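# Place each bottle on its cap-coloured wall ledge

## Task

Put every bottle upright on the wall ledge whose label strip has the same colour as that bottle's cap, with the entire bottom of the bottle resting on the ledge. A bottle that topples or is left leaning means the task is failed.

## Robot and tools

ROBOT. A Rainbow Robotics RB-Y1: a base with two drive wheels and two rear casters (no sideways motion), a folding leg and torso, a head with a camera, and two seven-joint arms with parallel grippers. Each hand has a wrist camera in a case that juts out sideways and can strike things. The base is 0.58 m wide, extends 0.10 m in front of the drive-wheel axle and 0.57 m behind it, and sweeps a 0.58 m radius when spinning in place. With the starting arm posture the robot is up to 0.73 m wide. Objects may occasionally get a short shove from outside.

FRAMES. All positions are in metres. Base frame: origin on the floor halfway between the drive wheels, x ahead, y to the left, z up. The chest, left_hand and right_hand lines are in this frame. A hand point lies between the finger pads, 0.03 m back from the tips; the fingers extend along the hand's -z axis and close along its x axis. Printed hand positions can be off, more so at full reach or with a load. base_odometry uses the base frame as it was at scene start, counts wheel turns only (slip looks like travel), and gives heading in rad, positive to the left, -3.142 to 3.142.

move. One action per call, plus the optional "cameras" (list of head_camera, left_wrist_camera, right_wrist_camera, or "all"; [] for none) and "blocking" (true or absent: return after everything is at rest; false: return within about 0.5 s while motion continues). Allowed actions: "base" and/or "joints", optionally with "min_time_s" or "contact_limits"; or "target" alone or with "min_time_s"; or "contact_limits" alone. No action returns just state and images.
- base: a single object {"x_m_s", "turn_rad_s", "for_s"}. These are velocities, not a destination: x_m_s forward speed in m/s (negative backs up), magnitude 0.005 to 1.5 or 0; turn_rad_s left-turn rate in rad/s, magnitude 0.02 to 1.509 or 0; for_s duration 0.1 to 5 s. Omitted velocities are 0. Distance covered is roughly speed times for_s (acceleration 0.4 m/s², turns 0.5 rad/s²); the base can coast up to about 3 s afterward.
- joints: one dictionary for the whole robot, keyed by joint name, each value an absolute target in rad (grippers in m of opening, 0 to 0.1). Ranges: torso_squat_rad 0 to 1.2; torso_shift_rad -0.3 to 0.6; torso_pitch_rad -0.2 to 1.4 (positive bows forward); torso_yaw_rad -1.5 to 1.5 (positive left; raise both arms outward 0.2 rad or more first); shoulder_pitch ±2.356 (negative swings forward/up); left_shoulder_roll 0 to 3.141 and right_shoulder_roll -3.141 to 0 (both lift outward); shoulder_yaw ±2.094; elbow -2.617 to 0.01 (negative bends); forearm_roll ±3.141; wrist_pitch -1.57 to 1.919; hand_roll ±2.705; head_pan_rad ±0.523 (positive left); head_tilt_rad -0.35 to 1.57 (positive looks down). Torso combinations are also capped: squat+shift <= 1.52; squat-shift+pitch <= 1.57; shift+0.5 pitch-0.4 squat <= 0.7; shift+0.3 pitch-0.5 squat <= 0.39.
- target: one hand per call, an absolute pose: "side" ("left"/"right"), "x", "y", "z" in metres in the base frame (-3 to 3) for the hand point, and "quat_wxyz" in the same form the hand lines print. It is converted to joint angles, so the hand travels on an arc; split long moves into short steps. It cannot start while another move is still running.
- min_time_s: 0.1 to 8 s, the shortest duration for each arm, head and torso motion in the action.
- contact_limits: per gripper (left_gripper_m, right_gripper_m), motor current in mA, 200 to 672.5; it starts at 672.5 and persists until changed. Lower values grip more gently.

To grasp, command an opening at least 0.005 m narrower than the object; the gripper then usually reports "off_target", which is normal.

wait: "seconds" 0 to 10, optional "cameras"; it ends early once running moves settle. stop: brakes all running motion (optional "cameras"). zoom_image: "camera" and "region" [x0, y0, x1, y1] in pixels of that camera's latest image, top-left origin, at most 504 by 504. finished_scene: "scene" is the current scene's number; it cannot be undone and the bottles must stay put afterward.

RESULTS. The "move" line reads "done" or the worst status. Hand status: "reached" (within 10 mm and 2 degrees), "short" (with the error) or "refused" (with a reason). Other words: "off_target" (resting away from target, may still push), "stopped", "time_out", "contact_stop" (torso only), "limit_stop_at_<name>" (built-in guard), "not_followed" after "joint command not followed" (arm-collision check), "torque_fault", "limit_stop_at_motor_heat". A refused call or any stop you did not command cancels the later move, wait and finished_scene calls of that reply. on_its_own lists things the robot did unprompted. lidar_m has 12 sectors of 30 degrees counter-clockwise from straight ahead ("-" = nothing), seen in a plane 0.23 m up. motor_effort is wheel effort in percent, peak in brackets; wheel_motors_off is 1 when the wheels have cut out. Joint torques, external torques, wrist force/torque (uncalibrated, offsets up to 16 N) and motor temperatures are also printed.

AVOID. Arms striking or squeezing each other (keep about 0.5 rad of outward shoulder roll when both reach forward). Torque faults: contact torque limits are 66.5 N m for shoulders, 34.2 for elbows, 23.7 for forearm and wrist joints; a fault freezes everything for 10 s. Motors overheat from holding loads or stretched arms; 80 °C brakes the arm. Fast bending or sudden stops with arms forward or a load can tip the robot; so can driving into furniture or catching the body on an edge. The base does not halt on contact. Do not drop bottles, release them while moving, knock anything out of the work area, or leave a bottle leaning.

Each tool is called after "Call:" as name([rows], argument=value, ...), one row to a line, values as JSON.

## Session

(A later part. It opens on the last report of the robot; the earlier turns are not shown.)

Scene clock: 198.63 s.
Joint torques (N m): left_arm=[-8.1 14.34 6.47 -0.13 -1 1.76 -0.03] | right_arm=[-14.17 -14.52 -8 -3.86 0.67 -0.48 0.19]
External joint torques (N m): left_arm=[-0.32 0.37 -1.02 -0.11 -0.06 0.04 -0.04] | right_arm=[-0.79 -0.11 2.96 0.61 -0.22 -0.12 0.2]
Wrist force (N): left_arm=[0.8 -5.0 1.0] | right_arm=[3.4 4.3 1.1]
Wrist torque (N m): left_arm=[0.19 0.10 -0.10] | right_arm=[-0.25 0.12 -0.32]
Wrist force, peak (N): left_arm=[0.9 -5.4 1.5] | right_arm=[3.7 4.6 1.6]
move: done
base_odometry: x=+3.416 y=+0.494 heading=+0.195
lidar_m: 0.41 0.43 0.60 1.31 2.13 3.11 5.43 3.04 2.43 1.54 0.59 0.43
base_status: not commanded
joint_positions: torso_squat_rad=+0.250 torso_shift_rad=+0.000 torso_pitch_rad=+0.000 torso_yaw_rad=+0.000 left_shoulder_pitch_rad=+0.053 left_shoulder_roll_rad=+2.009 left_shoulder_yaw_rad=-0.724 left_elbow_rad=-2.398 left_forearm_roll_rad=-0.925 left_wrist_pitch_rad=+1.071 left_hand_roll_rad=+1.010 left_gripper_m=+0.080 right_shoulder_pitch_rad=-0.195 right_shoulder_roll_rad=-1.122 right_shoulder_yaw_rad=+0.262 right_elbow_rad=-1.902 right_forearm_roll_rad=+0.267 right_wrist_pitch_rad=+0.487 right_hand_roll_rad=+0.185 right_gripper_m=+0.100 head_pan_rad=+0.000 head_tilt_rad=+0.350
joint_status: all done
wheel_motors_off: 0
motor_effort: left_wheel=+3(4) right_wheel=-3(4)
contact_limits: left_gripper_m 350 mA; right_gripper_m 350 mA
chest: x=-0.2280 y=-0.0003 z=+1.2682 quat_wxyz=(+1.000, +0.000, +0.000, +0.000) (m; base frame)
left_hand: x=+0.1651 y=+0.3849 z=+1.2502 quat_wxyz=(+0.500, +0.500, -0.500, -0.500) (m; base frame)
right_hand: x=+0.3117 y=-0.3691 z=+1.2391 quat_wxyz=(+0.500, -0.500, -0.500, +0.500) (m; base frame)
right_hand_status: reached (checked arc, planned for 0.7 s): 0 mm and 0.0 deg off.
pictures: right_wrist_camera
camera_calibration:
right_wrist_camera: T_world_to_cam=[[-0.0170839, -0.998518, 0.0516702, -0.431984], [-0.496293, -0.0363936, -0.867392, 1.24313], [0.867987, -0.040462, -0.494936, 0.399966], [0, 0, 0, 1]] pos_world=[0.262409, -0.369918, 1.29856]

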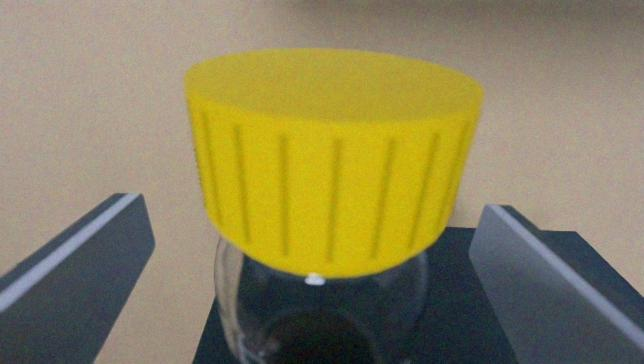

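Call:
move(target={"side": "right", "x": 0.313, "y": -0.3702, "z": 1.2385, "quat_wxyz": [0.5, -0.5, -0.5, 0.5]}, min_time_s=0.5)

Call:
move(joints={"right_gripper_m": 0.042}, cameras=["right_wrist_camera"])

Scene clock: 199.87 s.
Joint torques (N m): left_arm=[-8.16 14.44 6.55 -0.28 -0.89 1.73 0.02] | right_arm=[-14.51 -14.89 -7.52 -3.89 0.94 -0.68 -0.03]
External joint torques (N m): left_arm=[-0.38 0.47 -0.95 -0.26 0.05 0.01 0.01] | right_arm=[-1.08 -0.44 3.45 0.59 0.07 -0.32 -0.03]
Wrist force (N): left_arm=[0.8 -5.0 1.4] | right_arm=[2.8 4.0 1.1]
Wrist torque (N m): left_arm=[0.18 0.11 -0.10] | right_arm=[-0.17 0.02 -0.22]
Wrist force, peak (N): left_arm=[0.9 -5.5 1.2] | right_arm=[3.6 5.0 0.6]
move: done
base_odometry: x=+3.416 y=+0.494 heading=+0.195
lidar_m: 0.40 0.43 0.60 1.32 2.13 3.10 5.43 3.05 2.43 1.54 0.58 0.43
base_status: not commanded
joint_positions: torso_squat_rad=+0.250 torso_shift_rad=+0.000 torso_pitch_rad=+0.000 torso_yaw_rad=+0.000 left_shoulder_pitch_rad=+0.053 left_shoulder_roll_rad=+2.009 left_shoulder_yaw_rad=-0.724 left_elbow_rad=-2.398 left_forearm_roll_rad=-0.925 left_wrist_pitch_rad=+1.071 left_hand_roll_rad=+1.010 left_gripper_m=+0.080 right_shoulder_pitch_rad=-0.198 right_shoulder_roll_rad=-1.121 right_shoulder_yaw_rad=+0.263 right_elbow_rad=-1.893 right_forearm_roll_rad=+0.268 right_wrist_pitch_rad=+0.480 right_hand_roll_rad=+0.185 right_gripper_m=+0.100 head_pan_rad=+0.000 head_tilt_rad=+0.350
joint_status: all done
wheel_motors_off: 0
motor_effort: left_wheel=+4(4) right_wheel=-4(4)
contact_limits: left_gripper_m 350 mA; right_gripper_m 350 mA
chest: x=-0.2280 y=-0.0003 z=+1.2682 quat_wxyz=(+1.000, +0.000, +0.000, +0.000) (m; base frame)
left_hand: x=+0.1651 y=+0.3849 z=+1.2502 quat_wxyz=(+0.500, +0.500, -0.500, -0.500) (m; base frame)
right_hand: x=+0.3129 y=-0.3704 z=+1.2386 quat_wxyz=(+0.500, -0.500, -0.500, +0.500) (m; base frame)
right_hand_status: reached (checked arc, planned for 0.5 s): 0 mm and 0.0 deg off.
pictures: none

Scene clock: 201.03 s.
Joint torques (N m): left_arm=[-7.91 14.99 6.43 -0.34 -0.93 1.69 -0.05] | right_arm=[-14.12 -15.08 -8.3 -3.82 1.1 -0.44 -0.3]
External joint torques (N m): left_arm=[-0.13 1.02 -1.07 -0.32 0.01 -0.03 -0.06] | right_arm=[-0.69 -0.63 2.67 0.66 0.23 -0.07 -0.29]
Wrist force (N): left_arm=[0.8 -5.2 1.0] | right_arm=[3.7 4.6 0.6]
Wrist torque (N m): left_arm=[0.19 0.12 -0.09] | right_arm=[-0.27 0.21 -0.23]
Wrist force, peak (N): left_arm=[0.9 -5.4 1.1] | right_arm=[2.8 5.4 1.1]
move: off_target
base_odometry: x=+3.416 y=+0.494 heading=+0.195
lidar_m: 0.41 0.43 0.59 1.32 2.13 3.11 5.43 3.05 2.41 1.55 0.58 0.42
base_status: not commanded
joint_positions: torso_squat_rad=+0.250 torso_shift_rad=+0.000 torso_pitch_rad=+0.000 torso_yaw_rad=+0.000 left_shoulder_pitch_rad=+0.053 left_shoulder_roll_rad=+2.009 left_shoulder_yaw_rad=-0.724 left_elbow_rad=-2.398 left_forearm_roll_rad=-0.925 left_wrist_pitch_rad=+1.071 left_hand_roll_rad=+1.010 left_gripper_m=+0.080 right_shoulder_pitch_rad=-0.198 right_shoulder_roll_rad=-1.121 right_shoulder_yaw_rad=+0.263 right_elbow_rad=-1.893 right_forearm_roll_rad=+0.268 right_wrist_pitch_rad=+0.480 right_hand_roll_rad=+0.185 right_gripper_m=+0.055 head_pan_rad=+0.000 head_tilt_rad=+0.350
joint_status: right_gripper_m off_target (ended at +0.055, target +0.042)
wheel_motors_off: 0
motor_effort: left_wheel=+3(4) right_wheel=-3(4)
contact_limits: left_gripper_m 350 mA; right_gripper_m 350 mA
chest: x=-0.2280 y=-0.0003 z=+1.2682 quat_wxyz=(+1.000, +0.000, +0.000, +0.000) (m; base frame)
left_hand: x=+0.1651 y=+0.3849 z=+1.2502 quat_wxyz=(+0.500, +0.500, -0.500, -0.500) (m; base frame)
right_hand: x=+0.3129 y=-0.3704 z=+1.2386 quat_wxyz=(+0.500, -0.500, -0.500, +0.500) (m; base frame)
pictures: right_wrist_camera
camera_calibration:
right_wrist_camera: T_world_to_cam=[[-0.0172205, -0.998518, 0.0516332, -0.433246], [-0.496338, -0.0362917, -0.867371, 1.24317], [0.867959, -0.0405641, -0.494977, 0.398595], [0, 0, 0, 1]] pos_world=[0.263609, -0.371318, 1.29796]

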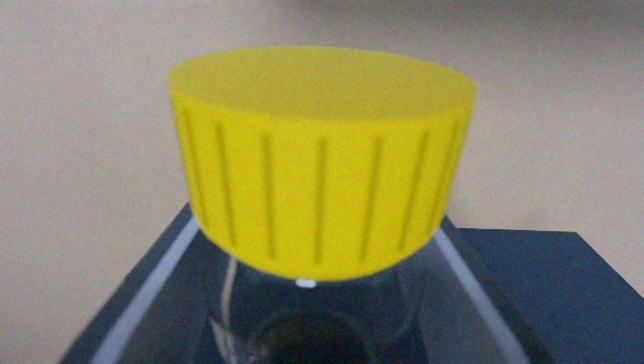

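Call:
move(target={"side": "right", "x": 0.312, "y": -0.3705, "z": 1.2495, "quat_wxyz": [0.5, -0.5, -0.5, 0.5]}, min_time_s=0.6)

Call:
move(target={"side": "right", "x": 0.29, "y": -0.372, "z": 1.257, "quat_wxyz": [0.5, -0.5, -0.5, 0.5]}, min_time_s=0.6)

Call:
move(target={"side": "right", "x": 0.286, "y": -0.373, "z": 1.2638, "quat_wxyz": [0.5, -0.5, -0.5, 0.5]}, min_time_s=0.6, cameras=["right_wrist_camera"])

Scene clock: 203.07 s.
Joint torques (N m): left_arm=[-8.1 14.65 6.01 -0.29 -1.04 1.65 -0.15] | right_arm=[-15.4 -16.73 -10.19 -4.45 0.95 -0.07 0.07]
External joint torques (N m): left_arm=[-0.32 0.68 -1.49 -0.27 -0.1 -0.07 -0.17] | right_arm=[-1.97 -2.13 0.92 -0.3 0.05 0.29 0.07]
Wrist force (N): left_arm=[0.8 -5.2 1.1] | right_arm=[3.1 5.6 0.6]
Wrist torque (N m): left_arm=[0.20 0.10 -0.08] | right_arm=[-0.21 0.06 -0.19]
Wrist force, peak (N): left_arm=[0.9 -5.5 1.2] | right_arm=[3.5 6.9 1.0]
move: done
base_odometry: x=+3.416 y=+0.494 heading=+0.195
lidar_m: 0.41 0.43 0.59 1.31 2.14 3.10 5.43 3.05 2.42 1.54 0.59 0.42
base_status: not commanded
joint_positions: torso_squat_rad=+0.250 torso_shift_rad=+0.000 torso_pitch_rad=+0.000 torso_yaw_rad=+0.000 left_shoulder_pitch_rad=+0.053 left_shoulder_roll_rad=+2.009 left_shoulder_yaw_rad=-0.724 left_elbow_rad=-2.398 left_forearm_roll_rad=-0.925 left_wrist_pitch_rad=+1.071 left_hand_roll_rad=+1.010 left_gripper_m=+0.080 right_shoulder_pitch_rad=-0.208 right_shoulder_roll_rad=-1.153 right_shoulder_yaw_rad=+0.263 right_elbow_rad=-1.911 right_forearm_roll_rad=+0.235 right_wrist_pitch_rad=+0.497 right_hand_roll_rad=+0.185 right_gripper_m=+0.055 head_pan_rad=+0.000 head_tilt_rad=+0.350
joint_status: all done
wheel_motors_off: 0
motor_effort: left_wheel=+4(4) right_wheel=-3(5)
contact_limits: left_gripper_m 350 mA; right_gripper_m 350 mA
chest: x=-0.2280 y=-0.0003 z=+1.2682 quat_wxyz=(+1.000, +0.000, +0.000, +0.000) (m; base frame)
left_hand: x=+0.1651 y=+0.3849 z=+1.2502 quat_wxyz=(+0.500, +0.500, -0.500, -0.500) (m; base frame)
right_hand: x=+0.3120 y=-0.3704 z=+1.2488 quat_wxyz=(+0.500, -0.500, -0.500, +0.500) (m; base frame)
right_hand_status: reached (checked arc, planned for 0.6 s): 1 mm and 0.0 deg off.
pictures: none

Scene clock: 204.00 s.
Joint torques (N m): left_arm=[-8.01 14.59 6.2 -0.31 -0.9 1.59 -0.09] | right_arm=[-11.28 -17.42 -11.84 -4.26 0.86 -0.29 -0.17]
External joint torques (N m): left_arm=[-0.23 0.62 -1.3 -0.29 0.05 -0.13 -0.1] | right_arm=[0.86 -2.83 -0.73 -0.46 -0.1 0.02 -0.16]
Wrist force (N): left_arm=[0.8 -5.0 1.4] | right_arm=[2.2 6.1 -0.1]
Wrist torque (N m): left_arm=[0.18 0.11 -0.08] | right_arm=[-0.25 -0.05 -0.15]
Wrist force, peak (N): left_arm=[0.7 -5.4 1.2] | right_arm=[3.1 6.7 0.7]
move: done
base_odometry: x=+3.416 y=+0.494 heading=+0.195
lidar_m: 0.41 0.43 0.61 1.32 2.13 3.11 5.43 3.05 2.42 1.55 0.57 0.42
base_status: not commanded
joint_positions: torso_squat_rad=+0.250 torso_shift_rad=+0.000 torso_pitch_rad=+0.000 torso_yaw_rad=+0.000 left_shoulder_pitch_rad=+0.053 left_shoulder_roll_rad=+2.009 left_shoulder_yaw_rad=-0.724 left_elbow_rad=-2.398 left_forearm_roll_rad=-0.925 left_wrist_pitch_rad=+1.071 left_hand_roll_rad=+1.010 left_gripper_m=+0.080 right_shoulder_pitch_rad=-0.114 right_shoulder_roll_rad=-1.207 right_shoulder_yaw_rad=+0.201 right_elbow_rad=-2.011 right_forearm_roll_rad=+0.229 right_wrist_pitch_rad=+0.527 right_hand_roll_rad=+0.155 right_gripper_m=+0.055 head_pan_rad=+0.000 head_tilt_rad=+0.350
joint_status: all done
wheel_motors_off: 0
motor_effort: left_wheel=+4(4) right_wheel=-3(4)
contact_limits: left_gripper_m 350 mA; right_gripper_m 350 mA
chest: x=-0.2280 y=-0.0003 z=+1.2682 quat_wxyz=(+1.000, +0.000, +0.000, +0.000) (m; base frame)
left_hand: x=+0.1651 y=+0.3849 z=+1.2502 quat_wxyz=(+0.500, +0.500, -0.500, -0.500) (m; base frame)
right_hand: x=+0.2902 y=-0.3718 z=+1.2568 quat_wxyz=(+0.500, -0.500, -0.500, +0.500) (m; base frame)
right_hand_status: reached (checked arc, planned for 0.6 s): 0 mm and 0.0 deg off.
pictures: none

Scene clock: 204.93 s.
Joint torques (N m): left_arm=[-8.05 14.9 6.5 -0.39 -0.87 1.73 -0.03] | right_arm=[-10.58 -17.3 -12.02 -3.82 1.16 0.04 -0.24]
External joint torques (N m): left_arm=[-0.27 0.93 -0.99 -0.37 0.07 0.02 -0.04] | right_arm=[1.35 -2.64 -0.87 -0.24 0.19 0.33 -0.24]
Wrist force (N): left_arm=[0.6 -5.2 0.8] | right_arm=[2.9 5.3 0.7]
Wrist torque (N m): left_arm=[0.20 0.08 -0.10] | right_arm=[-0.16 0.08 -0.10]
Wrist force, peak (N): left_arm=[0.9 -5.5 1.2] | right_arm=[3.4 6.5 0.2]
move: done
base_odometry: x=+3.416 y=+0.494 heading=+0.195
lidar_m: 0.41 0.43 0.60 1.31 2.13 3.11 5.44 3.05 2.43 1.55 0.58 0.42
base_status: not commanded
joint_positions: torso_squat_rad=+0.250 torso_shift_rad=+0.000 torso_pitch_rad=+0.000 torso_yaw_rad=+0.000 left_shoulder_pitch_rad=+0.053 left_shoulder_roll_rad=+2.009 left_shoulder_yaw_rad=-0.724 left_elbow_rad=-2.398 left_forearm_roll_rad=-0.925 left_wrist_pitch_rad=+1.071 left_hand_roll_rad=+1.010 left_gripper_m=+0.080 right_shoulder_pitch_rad=-0.100 right_shoulder_roll_rad=-1.231 right_shoulder_yaw_rad=+0.185 right_elbow_rad=-2.033 right_forearm_roll_rad=+0.211 right_wrist_pitch_rad=+0.536 right_hand_roll_rad=+0.149 right_gripper_m=+0.055 head_pan_rad=+0.000 head_tilt_rad=+0.350
joint_status: all done
wheel_motors_off: 0
motor_effort: left_wheel=+4(4) right_wheel=-2(4)
contact_limits: left_gripper_m 350 mA; right_gripper_m 350 mA
chest: x=-0.2280 y=-0.0003 z=+1.2682 quat_wxyz=(+1.000, +0.000, +0.000, +0.000) (m; base frame)
left_hand: x=+0.1651 y=+0.3849 z=+1.2502 quat_wxyz=(+0.500, +0.500, -0.500, -0.500) (m; base frame)
right_hand: x=+0.2864 y=-0.3725 z=+1.2634 quat_wxyz=(+0.500, -0.500, -0.500, +0.500) (m; base frame)
right_hand_status: reached (checked arc, planned for 0.6 s): 1 mm and 0.0 deg off.
pictures: right_wrist_camera
camera_calibration:
right_wrist_camera: T_world_to_cam=[[-0.0162415, -0.998539, 0.0515379, -0.437291], [-0.49627, -0.036697, -0.867392, 1.25131], [0.868016, -0.0396645, -0.494949, 0.434065], [0, 0, 0, 1]] pos_world=[0.237111, -0.373516, 1.32276]

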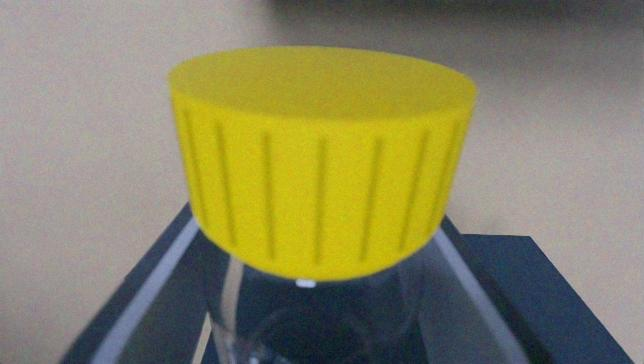

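Call:
move(target={"side": "right", "x": 0.265, "y": -0.374, "z": 1.265, "quat_wxyz": [0.5, -0.5, -0.5, 0.5]}, min_time_s=0.6)

Call:
move(target={"side": "right", "x": 0.242, "y": -0.376, "z": 1.267, "quat_wxyz": [0.5, -0.5, -0.5, 0.5]}, min_time_s=0.6)

Call:
move(target={"side": "right", "x": 0.215, "y": -0.378, "z": 1.27, "quat_wxyz": [0.5, -0.5, -0.5, 0.5]}, min_time_s=0.6)

Call:
move(target={"side": "right", "x": 0.185, "y": -0.382, "z": 1.276, "quat_wxyz": [0.5, -0.5, -0.5, 0.5]}, min_time_s=0.6)

Call:
move(target={"side": "right", "x": 0.152, "y": -0.395, "z": 1.29, "quat_wxyz": [0.5, -0.5, -0.5, 0.5]}, min_time_s=0.7, cameras=["right_wrist_camera"])

Scene clock: 206.43 s.
Joint torques (N m): left_arm=[-8.37 14.55 6.46 -0.41 -1.01 1.6 -0.11] | right_arm=[-10 -16.47 -11.73 -3.72 1.27 -0.22 0.06]
External joint torques (N m): left_arm=[-0.59 0.58 -1.03 -0.39 -0.06 -0.11 -0.13] | right_arm=[0.63 -2.06 -0.74 -0.27 0.28 0 0.07]
Wrist force (N): left_arm=[1.0 -5.3 1.0] | right_arm=[2.4 5.7 0.2]
Wrist torque (N m): left_arm=[0.22 0.11 -0.09] | right_arm=[-0.24 0.04 -0.11]
Wrist force, peak (N): left_arm=[0.7 -5.5 0.8] | right_arm=[2.3 7.0 0.5]
move: done
base_odometry: x=+3.416 y=+0.494 heading=+0.195
lidar_m: 0.41 0.43 0.60 1.31 2.14 3.11 5.43 3.05 2.42 1.54 0.57 0.42
base_status: not commanded
joint_positions: torso_squat_rad=+0.250 torso_shift_rad=+0.000 torso_pitch_rad=+0.000 torso_yaw_rad=+0.000 left_shoulder_pitch_rad=+0.053 left_shoulder_roll_rad=+2.009 left_shoulder_yaw_rad=-0.724 left_elbow_rad=-2.398 left_forearm_roll_rad=-0.925 left_wrist_pitch_rad=+1.071 left_hand_roll_rad=+1.010 left_gripper_m=+0.080 right_shoulder_pitch_rad=+0.012 right_shoulder_roll_rad=-1.260 right_shoulder_yaw_rad=+0.111 right_elbow_rad=-2.117 right_forearm_roll_rad=+0.232 right_wrist_pitch_rad=+0.550 right_hand_roll_rad=+0.114 right_gripper_m=+0.055 head_pan_rad=+0.000 head_tilt_rad=+0.350
joint_status: all done
wheel_motors_off: 0
motor_effort: left_wheel=+3(4) right_wheel=-3(4)
contact_limits: left_gripper_m 350 mA; right_gripper_m 350 mA
chest: x=-0.2280 y=-0.0003 z=+1.2682 quat_wxyz=(+1.000, +0.000, +0.000, +0.000) (m; base frame)
left_hand: x=+0.1651 y=+0.3849 z=+1.2502 quat_wxyz=(+0.500, +0.500, -0.500, -0.500) (m; base frame)
right_hand: x=+0.2652 y=-0.3739 z=+1.2648 quat_wxyz=(+0.500, -0.500, -0.500, +0.500) (m; base frame)
right_hand_status: reached (checked arc, planned for 0.6 s): 0 mm and 0.0 deg off.
pictures: none

Scene clock: 207.37 s.
Joint torques (N m): left_arm=[-8 14.93 6.5 -0.39 -0.94 1.67 -0.04] | right_arm=[-8.48 -16.19 -10.72 -3.37 1.06 0.08 -0.18]
External joint torques (N m): left_arm=[-0.22 0.96 -1 -0.37 0 -0.05 -0.05] | right_arm=[0.72 -2.23 0.02 -0.05 0.06 0.23 -0.18]
Wrist force (N): left_arm=[0.8 -5.1 1.0] | right_arm=[2.7 5.4 0.0]
Wrist torque (N m): left_arm=[0.19 0.12 -0.09] | right_arm=[-0.12 0.04 -0.11]
Wrist force, peak (N): left_arm=[0.7 -5.5 1.0] | right_arm=[1.9 7.8 0.4]
move: done
base_odometry: x=+3.416 y=+0.494 heading=+0.195
lidar_m: 0.40 0.43 0.59 1.32 2.13 3.10 5.43 3.05 2.42 1.55 0.58 0.42
base_status: not commanded
joint_positions: torso_squat_rad=+0.250 torso_shift_rad=+0.000 torso_pitch_rad=+0.000 torso_yaw_rad=+0.000 left_shoulder_pitch_rad=+0.053 left_shoulder_roll_rad=+2.009 left_shoulder_yaw_rad=-0.724 left_elbow_rad=-2.398 left_forearm_roll_rad=-0.925 left_wrist_pitch_rad=+1.071 left_hand_roll_rad=+1.010 left_gripper_m=+0.080 right_shoulder_pitch_rad=+0.147 right_shoulder_roll_rad=-1.283 right_shoulder_yaw_rad=+0.016 right_elbow_rad=-2.200 right_forearm_roll_rad=+0.255 right_wrist_pitch_rad=+0.556 right_hand_roll_rad=+0.078 right_gripper_m=+0.055 head_pan_rad=+0.000 head_tilt_rad=+0.350
joint_status: all done
wheel_motors_off: 0
motor_effort: left_wheel=+4(4) right_wheel=-2(4)
contact_limits: left_gripper_m 350 mA; right_gripper_m 350 mA
chest: x=-0.2280 y=-0.0003 z=+1.2682 quat_wxyz=(+1.000, +0.000, +0.000, +0.000) (m; base frame)
left_hand: x=+0.1651 y=+0.3849 z=+1.2502 quat_wxyz=(+0.500, +0.500, -0.500, -0.500) (m; base frame)
right_hand: x=+0.2424 y=-0.3758 z=+1.2668 quat_wxyz=(+0.500, -0.500, -0.500, +0.500) (m; base frame)
right_hand_status: reached (checked arc, planned for 0.6 s): 0 mm and 0.0 deg off.
pictures: none

Scene clock: 208.30 s.
Joint torques (N m): left_arm=[-8.1 14.66 6.35 -0.27 -1.03 1.59 -0.03] | right_arm=[-7.44 -15.83 -10.66 -3.33 1.03 -0.19 0.03]
External joint torques (N m): left_arm=[-0.33 0.69 -1.14 -0.25 -0.08 -0.13 -0.04] | right_arm=[0.06 -2.75 -0.28 -0.09 0.03 -0.1 0.04]
Wrist force (N): left_arm=[0.8 -4.9 0.9] | right_arm=[3.3 6.3 0.9]
Wrist torque (N m): left_arm=[0.16 0.12 -0.11] | right_arm=[-0.32 0.06 -0.14]
Wrist force, peak (N): left_arm=[0.7 -5.5 1.1] | right_arm=[2.6 7.5 0.4]
move: done
base_odometry: x=+3.416 y=+0.494 heading=+0.195
lidar_m: 0.41 0.43 0.60 1.31 2.13 3.11 5.43 3.05 2.41 1.55 0.58 0.43
base_status: not commanded
joint_positions: torso_squat_rad=+0.250 torso_shift_rad=+0.000 torso_pitch_rad=+0.000 torso_yaw_rad=+0.000 left_shoulder_pitch_rad=+0.053 left_shoulder_roll_rad=+2.009 left_shoulder_yaw_rad=-0.724 left_elbow_rad=-2.398 left_forearm_roll_rad=-0.925 left_wrist_pitch_rad=+1.071 left_hand_roll_rad=+1.010 left_gripper_m=+0.080 right_shoulder_pitch_rad=+0.316 right_shoulder_roll_rad=-1.292 right_shoulder_yaw_rad=-0.111 right_elbow_rad=-2.293 right_forearm_roll_rad=+0.278 right_wrist_pitch_rad=+0.554 right_hand_roll_rad=+0.045 right_gripper_m=+0.055 head_pan_rad=+0.000 head_tilt_rad=+0.350
joint_status: all done
wheel_motors_off: 0
motor_effort: left_wheel=+4(4) right_wheel=-3(4)
contact_limits: left_gripper_m 350 mA; right_gripper_m 350 mA
chest: x=-0.2280 y=-0.0003 z=+1.2682 quat_wxyz=(+1.000, +0.000, +0.000, +0.000) (m; base frame)
left_hand: x=+0.1651 y=+0.3849 z=+1.2502 quat_wxyz=(+0.500, +0.500, -0.500, -0.500) (m; base frame)
right_hand: x=+0.2157 y=-0.3778 z=+1.2698 quat_wxyz=(+0.500, -0.500, -0.500, +0.500) (m; base frame)
right_hand_status: reached (checked arc, planned for 0.6 s): 1 mm and 0.1 deg off.
pictures: none

Scene clock: 209.23 s.
Joint torques (N m): left_arm=[-8.12 14.65 6.23 -0.25 -0.96 1.62 0.13] | right_arm=[-5.43 -12.4 -10.16 -3.07 1.22 -0.18 -0.1]
External joint torques (N m): left_arm=[-0.34 0.68 -1.27 -0.23 -0.02 -0.1 0.12] | right_arm=[0.1 -0.68 -0.24 0.06 0.26 -0.13 -0.09]
Wrist force (N): left_arm=[0.8 -5.1 1.1] | right_arm=[2.5 5.1 0.6]
Wrist torque (N m): left_arm=[0.18 0.10 -0.10] | right_arm=[-0.13 0.02 -0.15]
Wrist force, peak (N): left_arm=[0.9 -5.3 1.3] | right_arm=[2.3 7.6 0.8]
move: done
base_odometry: x=+3.416 y=+0.494 heading=+0.195
lidar_m: 0.41 0.43 0.59 1.32 2.13 3.10 5.43 3.05 2.43 1.55 0.59 0.43
base_status: not commanded
joint_positions: torso_squat_rad=+0.250 torso_shift_rad=+0.000 torso_pitch_rad=+0.000 torso_yaw_rad=+0.000 left_shoulder_pitch_rad=+0.053 left_shoulder_roll_rad=+2.009 left_shoulder_yaw_rad=-0.724 left_elbow_rad=-2.398 left_forearm_roll_rad=-0.925 left_wrist_pitch_rad=+1.071 left_hand_roll_rad=+1.010 left_gripper_m=+0.080 right_shoulder_pitch_rad=+0.519 right_shoulder_roll_rad=-1.277 right_shoulder_yaw_rad=-0.279 right_elbow_rad=-2.386 right_forearm_roll_rad=+0.286 right_wrist_pitch_rad=+0.531 right_hand_roll_rad=+0.026 right_gripper_m=+0.055 head_pan_rad=+0.000 head_tilt_rad=+0.350
joint_status: all done
wheel_motors_off: 0
motor_effort: left_wheel=+4(4) right_wheel=-3(4)
contact_limits: left_gripper_m 350 mA; right_gripper_m 350 mA
chest: x=-0.2280 y=-0.0003 z=+1.2682 quat_wxyz=(+1.000, +0.000, +0.000, +0.000) (m; base frame)
left_hand: x=+0.1651 y=+0.3849 z=+1.2502 quat_wxyz=(+0.500, +0.500, -0.500, -0.500) (m; base frame)
right_hand: x=+0.1859 y=-0.3818 z=+1.2758 quat_wxyz=(+0.500, -0.501, -0.499, +0.500) (m; base frame)
right_hand_status: reached (checked arc, planned for 0.6 s): 1 mm and 0.1 deg off.
pictures: none

Scene clock: 210.27 s.
Joint torques (N m): left_arm=[-7.88 15.16 5.93 -0.41 -0.93 1.62 -0.03] | right_arm=[-2.94 -10.43 -9.92 -2.99 0.9 -0.23 -0.16]
External joint torques (N m): left_arm=[-0.1 1.19 -1.56 -0.39 0.01 -0.1 -0.04] | right_arm=[0.23 -0.55 -0.42 -0.24 0.09 -0.17 -0.16]
Wrist force (N): left_arm=[1.0 -5.1 1.4] | right_arm=[2.9 5.8 1.2]
Wrist torque (N m): left_arm=[0.18 0.12 -0.10] | right_arm=[-0.21 0.00 -0.32]
Wrist force, peak (N): left_arm=[1.2 -5.4 0.9] | right_arm=[3.0 7.0 -0.2]
move: done
base_odometry: x=+3.416 y=+0.494 heading=+0.195
lidar_m: 0.40 0.43 0.60 1.32 2.12 3.10 5.43 3.05 2.42 1.55 0.58 0.43
base_status: not commanded
joint_positions: torso_squat_rad=+0.250 torso_shift_rad=+0.000 torso_pitch_rad=+0.000 torso_yaw_rad=+0.000 left_shoulder_pitch_rad=+0.053 left_shoulder_roll_rad=+2.009 left_shoulder_yaw_rad=-0.724 left_elbow_rad=-2.398 left_forearm_roll_rad=-0.925 left_wrist_pitch_rad=+1.071 left_hand_roll_rad=+1.010 left_gripper_m=+0.080 right_shoulder_pitch_rad=+0.756 right_shoulder_roll_rad=-1.222 right_shoulder_yaw_rad=-0.516 right_elbow_rad=-2.461 right_forearm_roll_rad=+0.243 right_wrist_pitch_rad=+0.448 right_hand_roll_rad=+0.029 right_gripper_m=+0.055 head_pan_rad=+0.000 head_tilt_rad=+0.350
joint_status: all done
wheel_motors_off: 0
motor_effort: left_wheel=+4(4) right_wheel=-3(4)
contact_limits: left_gripper_m 350 mA; right_gripper_m 350 mA
chest: x=-0.2280 y=-0.0003 z=+1.2682 quat_wxyz=(+1.000, +0.000, +0.000, +0.000) (m; base frame)
left_hand: x=+0.1651 y=+0.3849 z=+1.2502 quat_wxyz=(+0.500, +0.500, -0.500, -0.500) (m; base frame)
right_hand: x=+0.1529 y=-0.3946 z=+1.2901 quat_wxyz=(+0.500, -0.503, -0.499, +0.498) (m; base frame)
right_hand_status: reached (checked arc, planned for 0.7 s): 1 mm and 0.4 deg off.
pictures: right_wrist_camera
camera_calibration:
right_wrist_camera: T_world_to_cam=[[-0.0227128, -0.998336, 0.0530026, -0.463644], [-0.492445, -0.0349666, -0.869641, 1.21044], [0.870047, -0.0458528, -0.490831, 0.554267], [0, 0, 0, 1]] pos_world=[0.103304, -0.395133, 1.34927]

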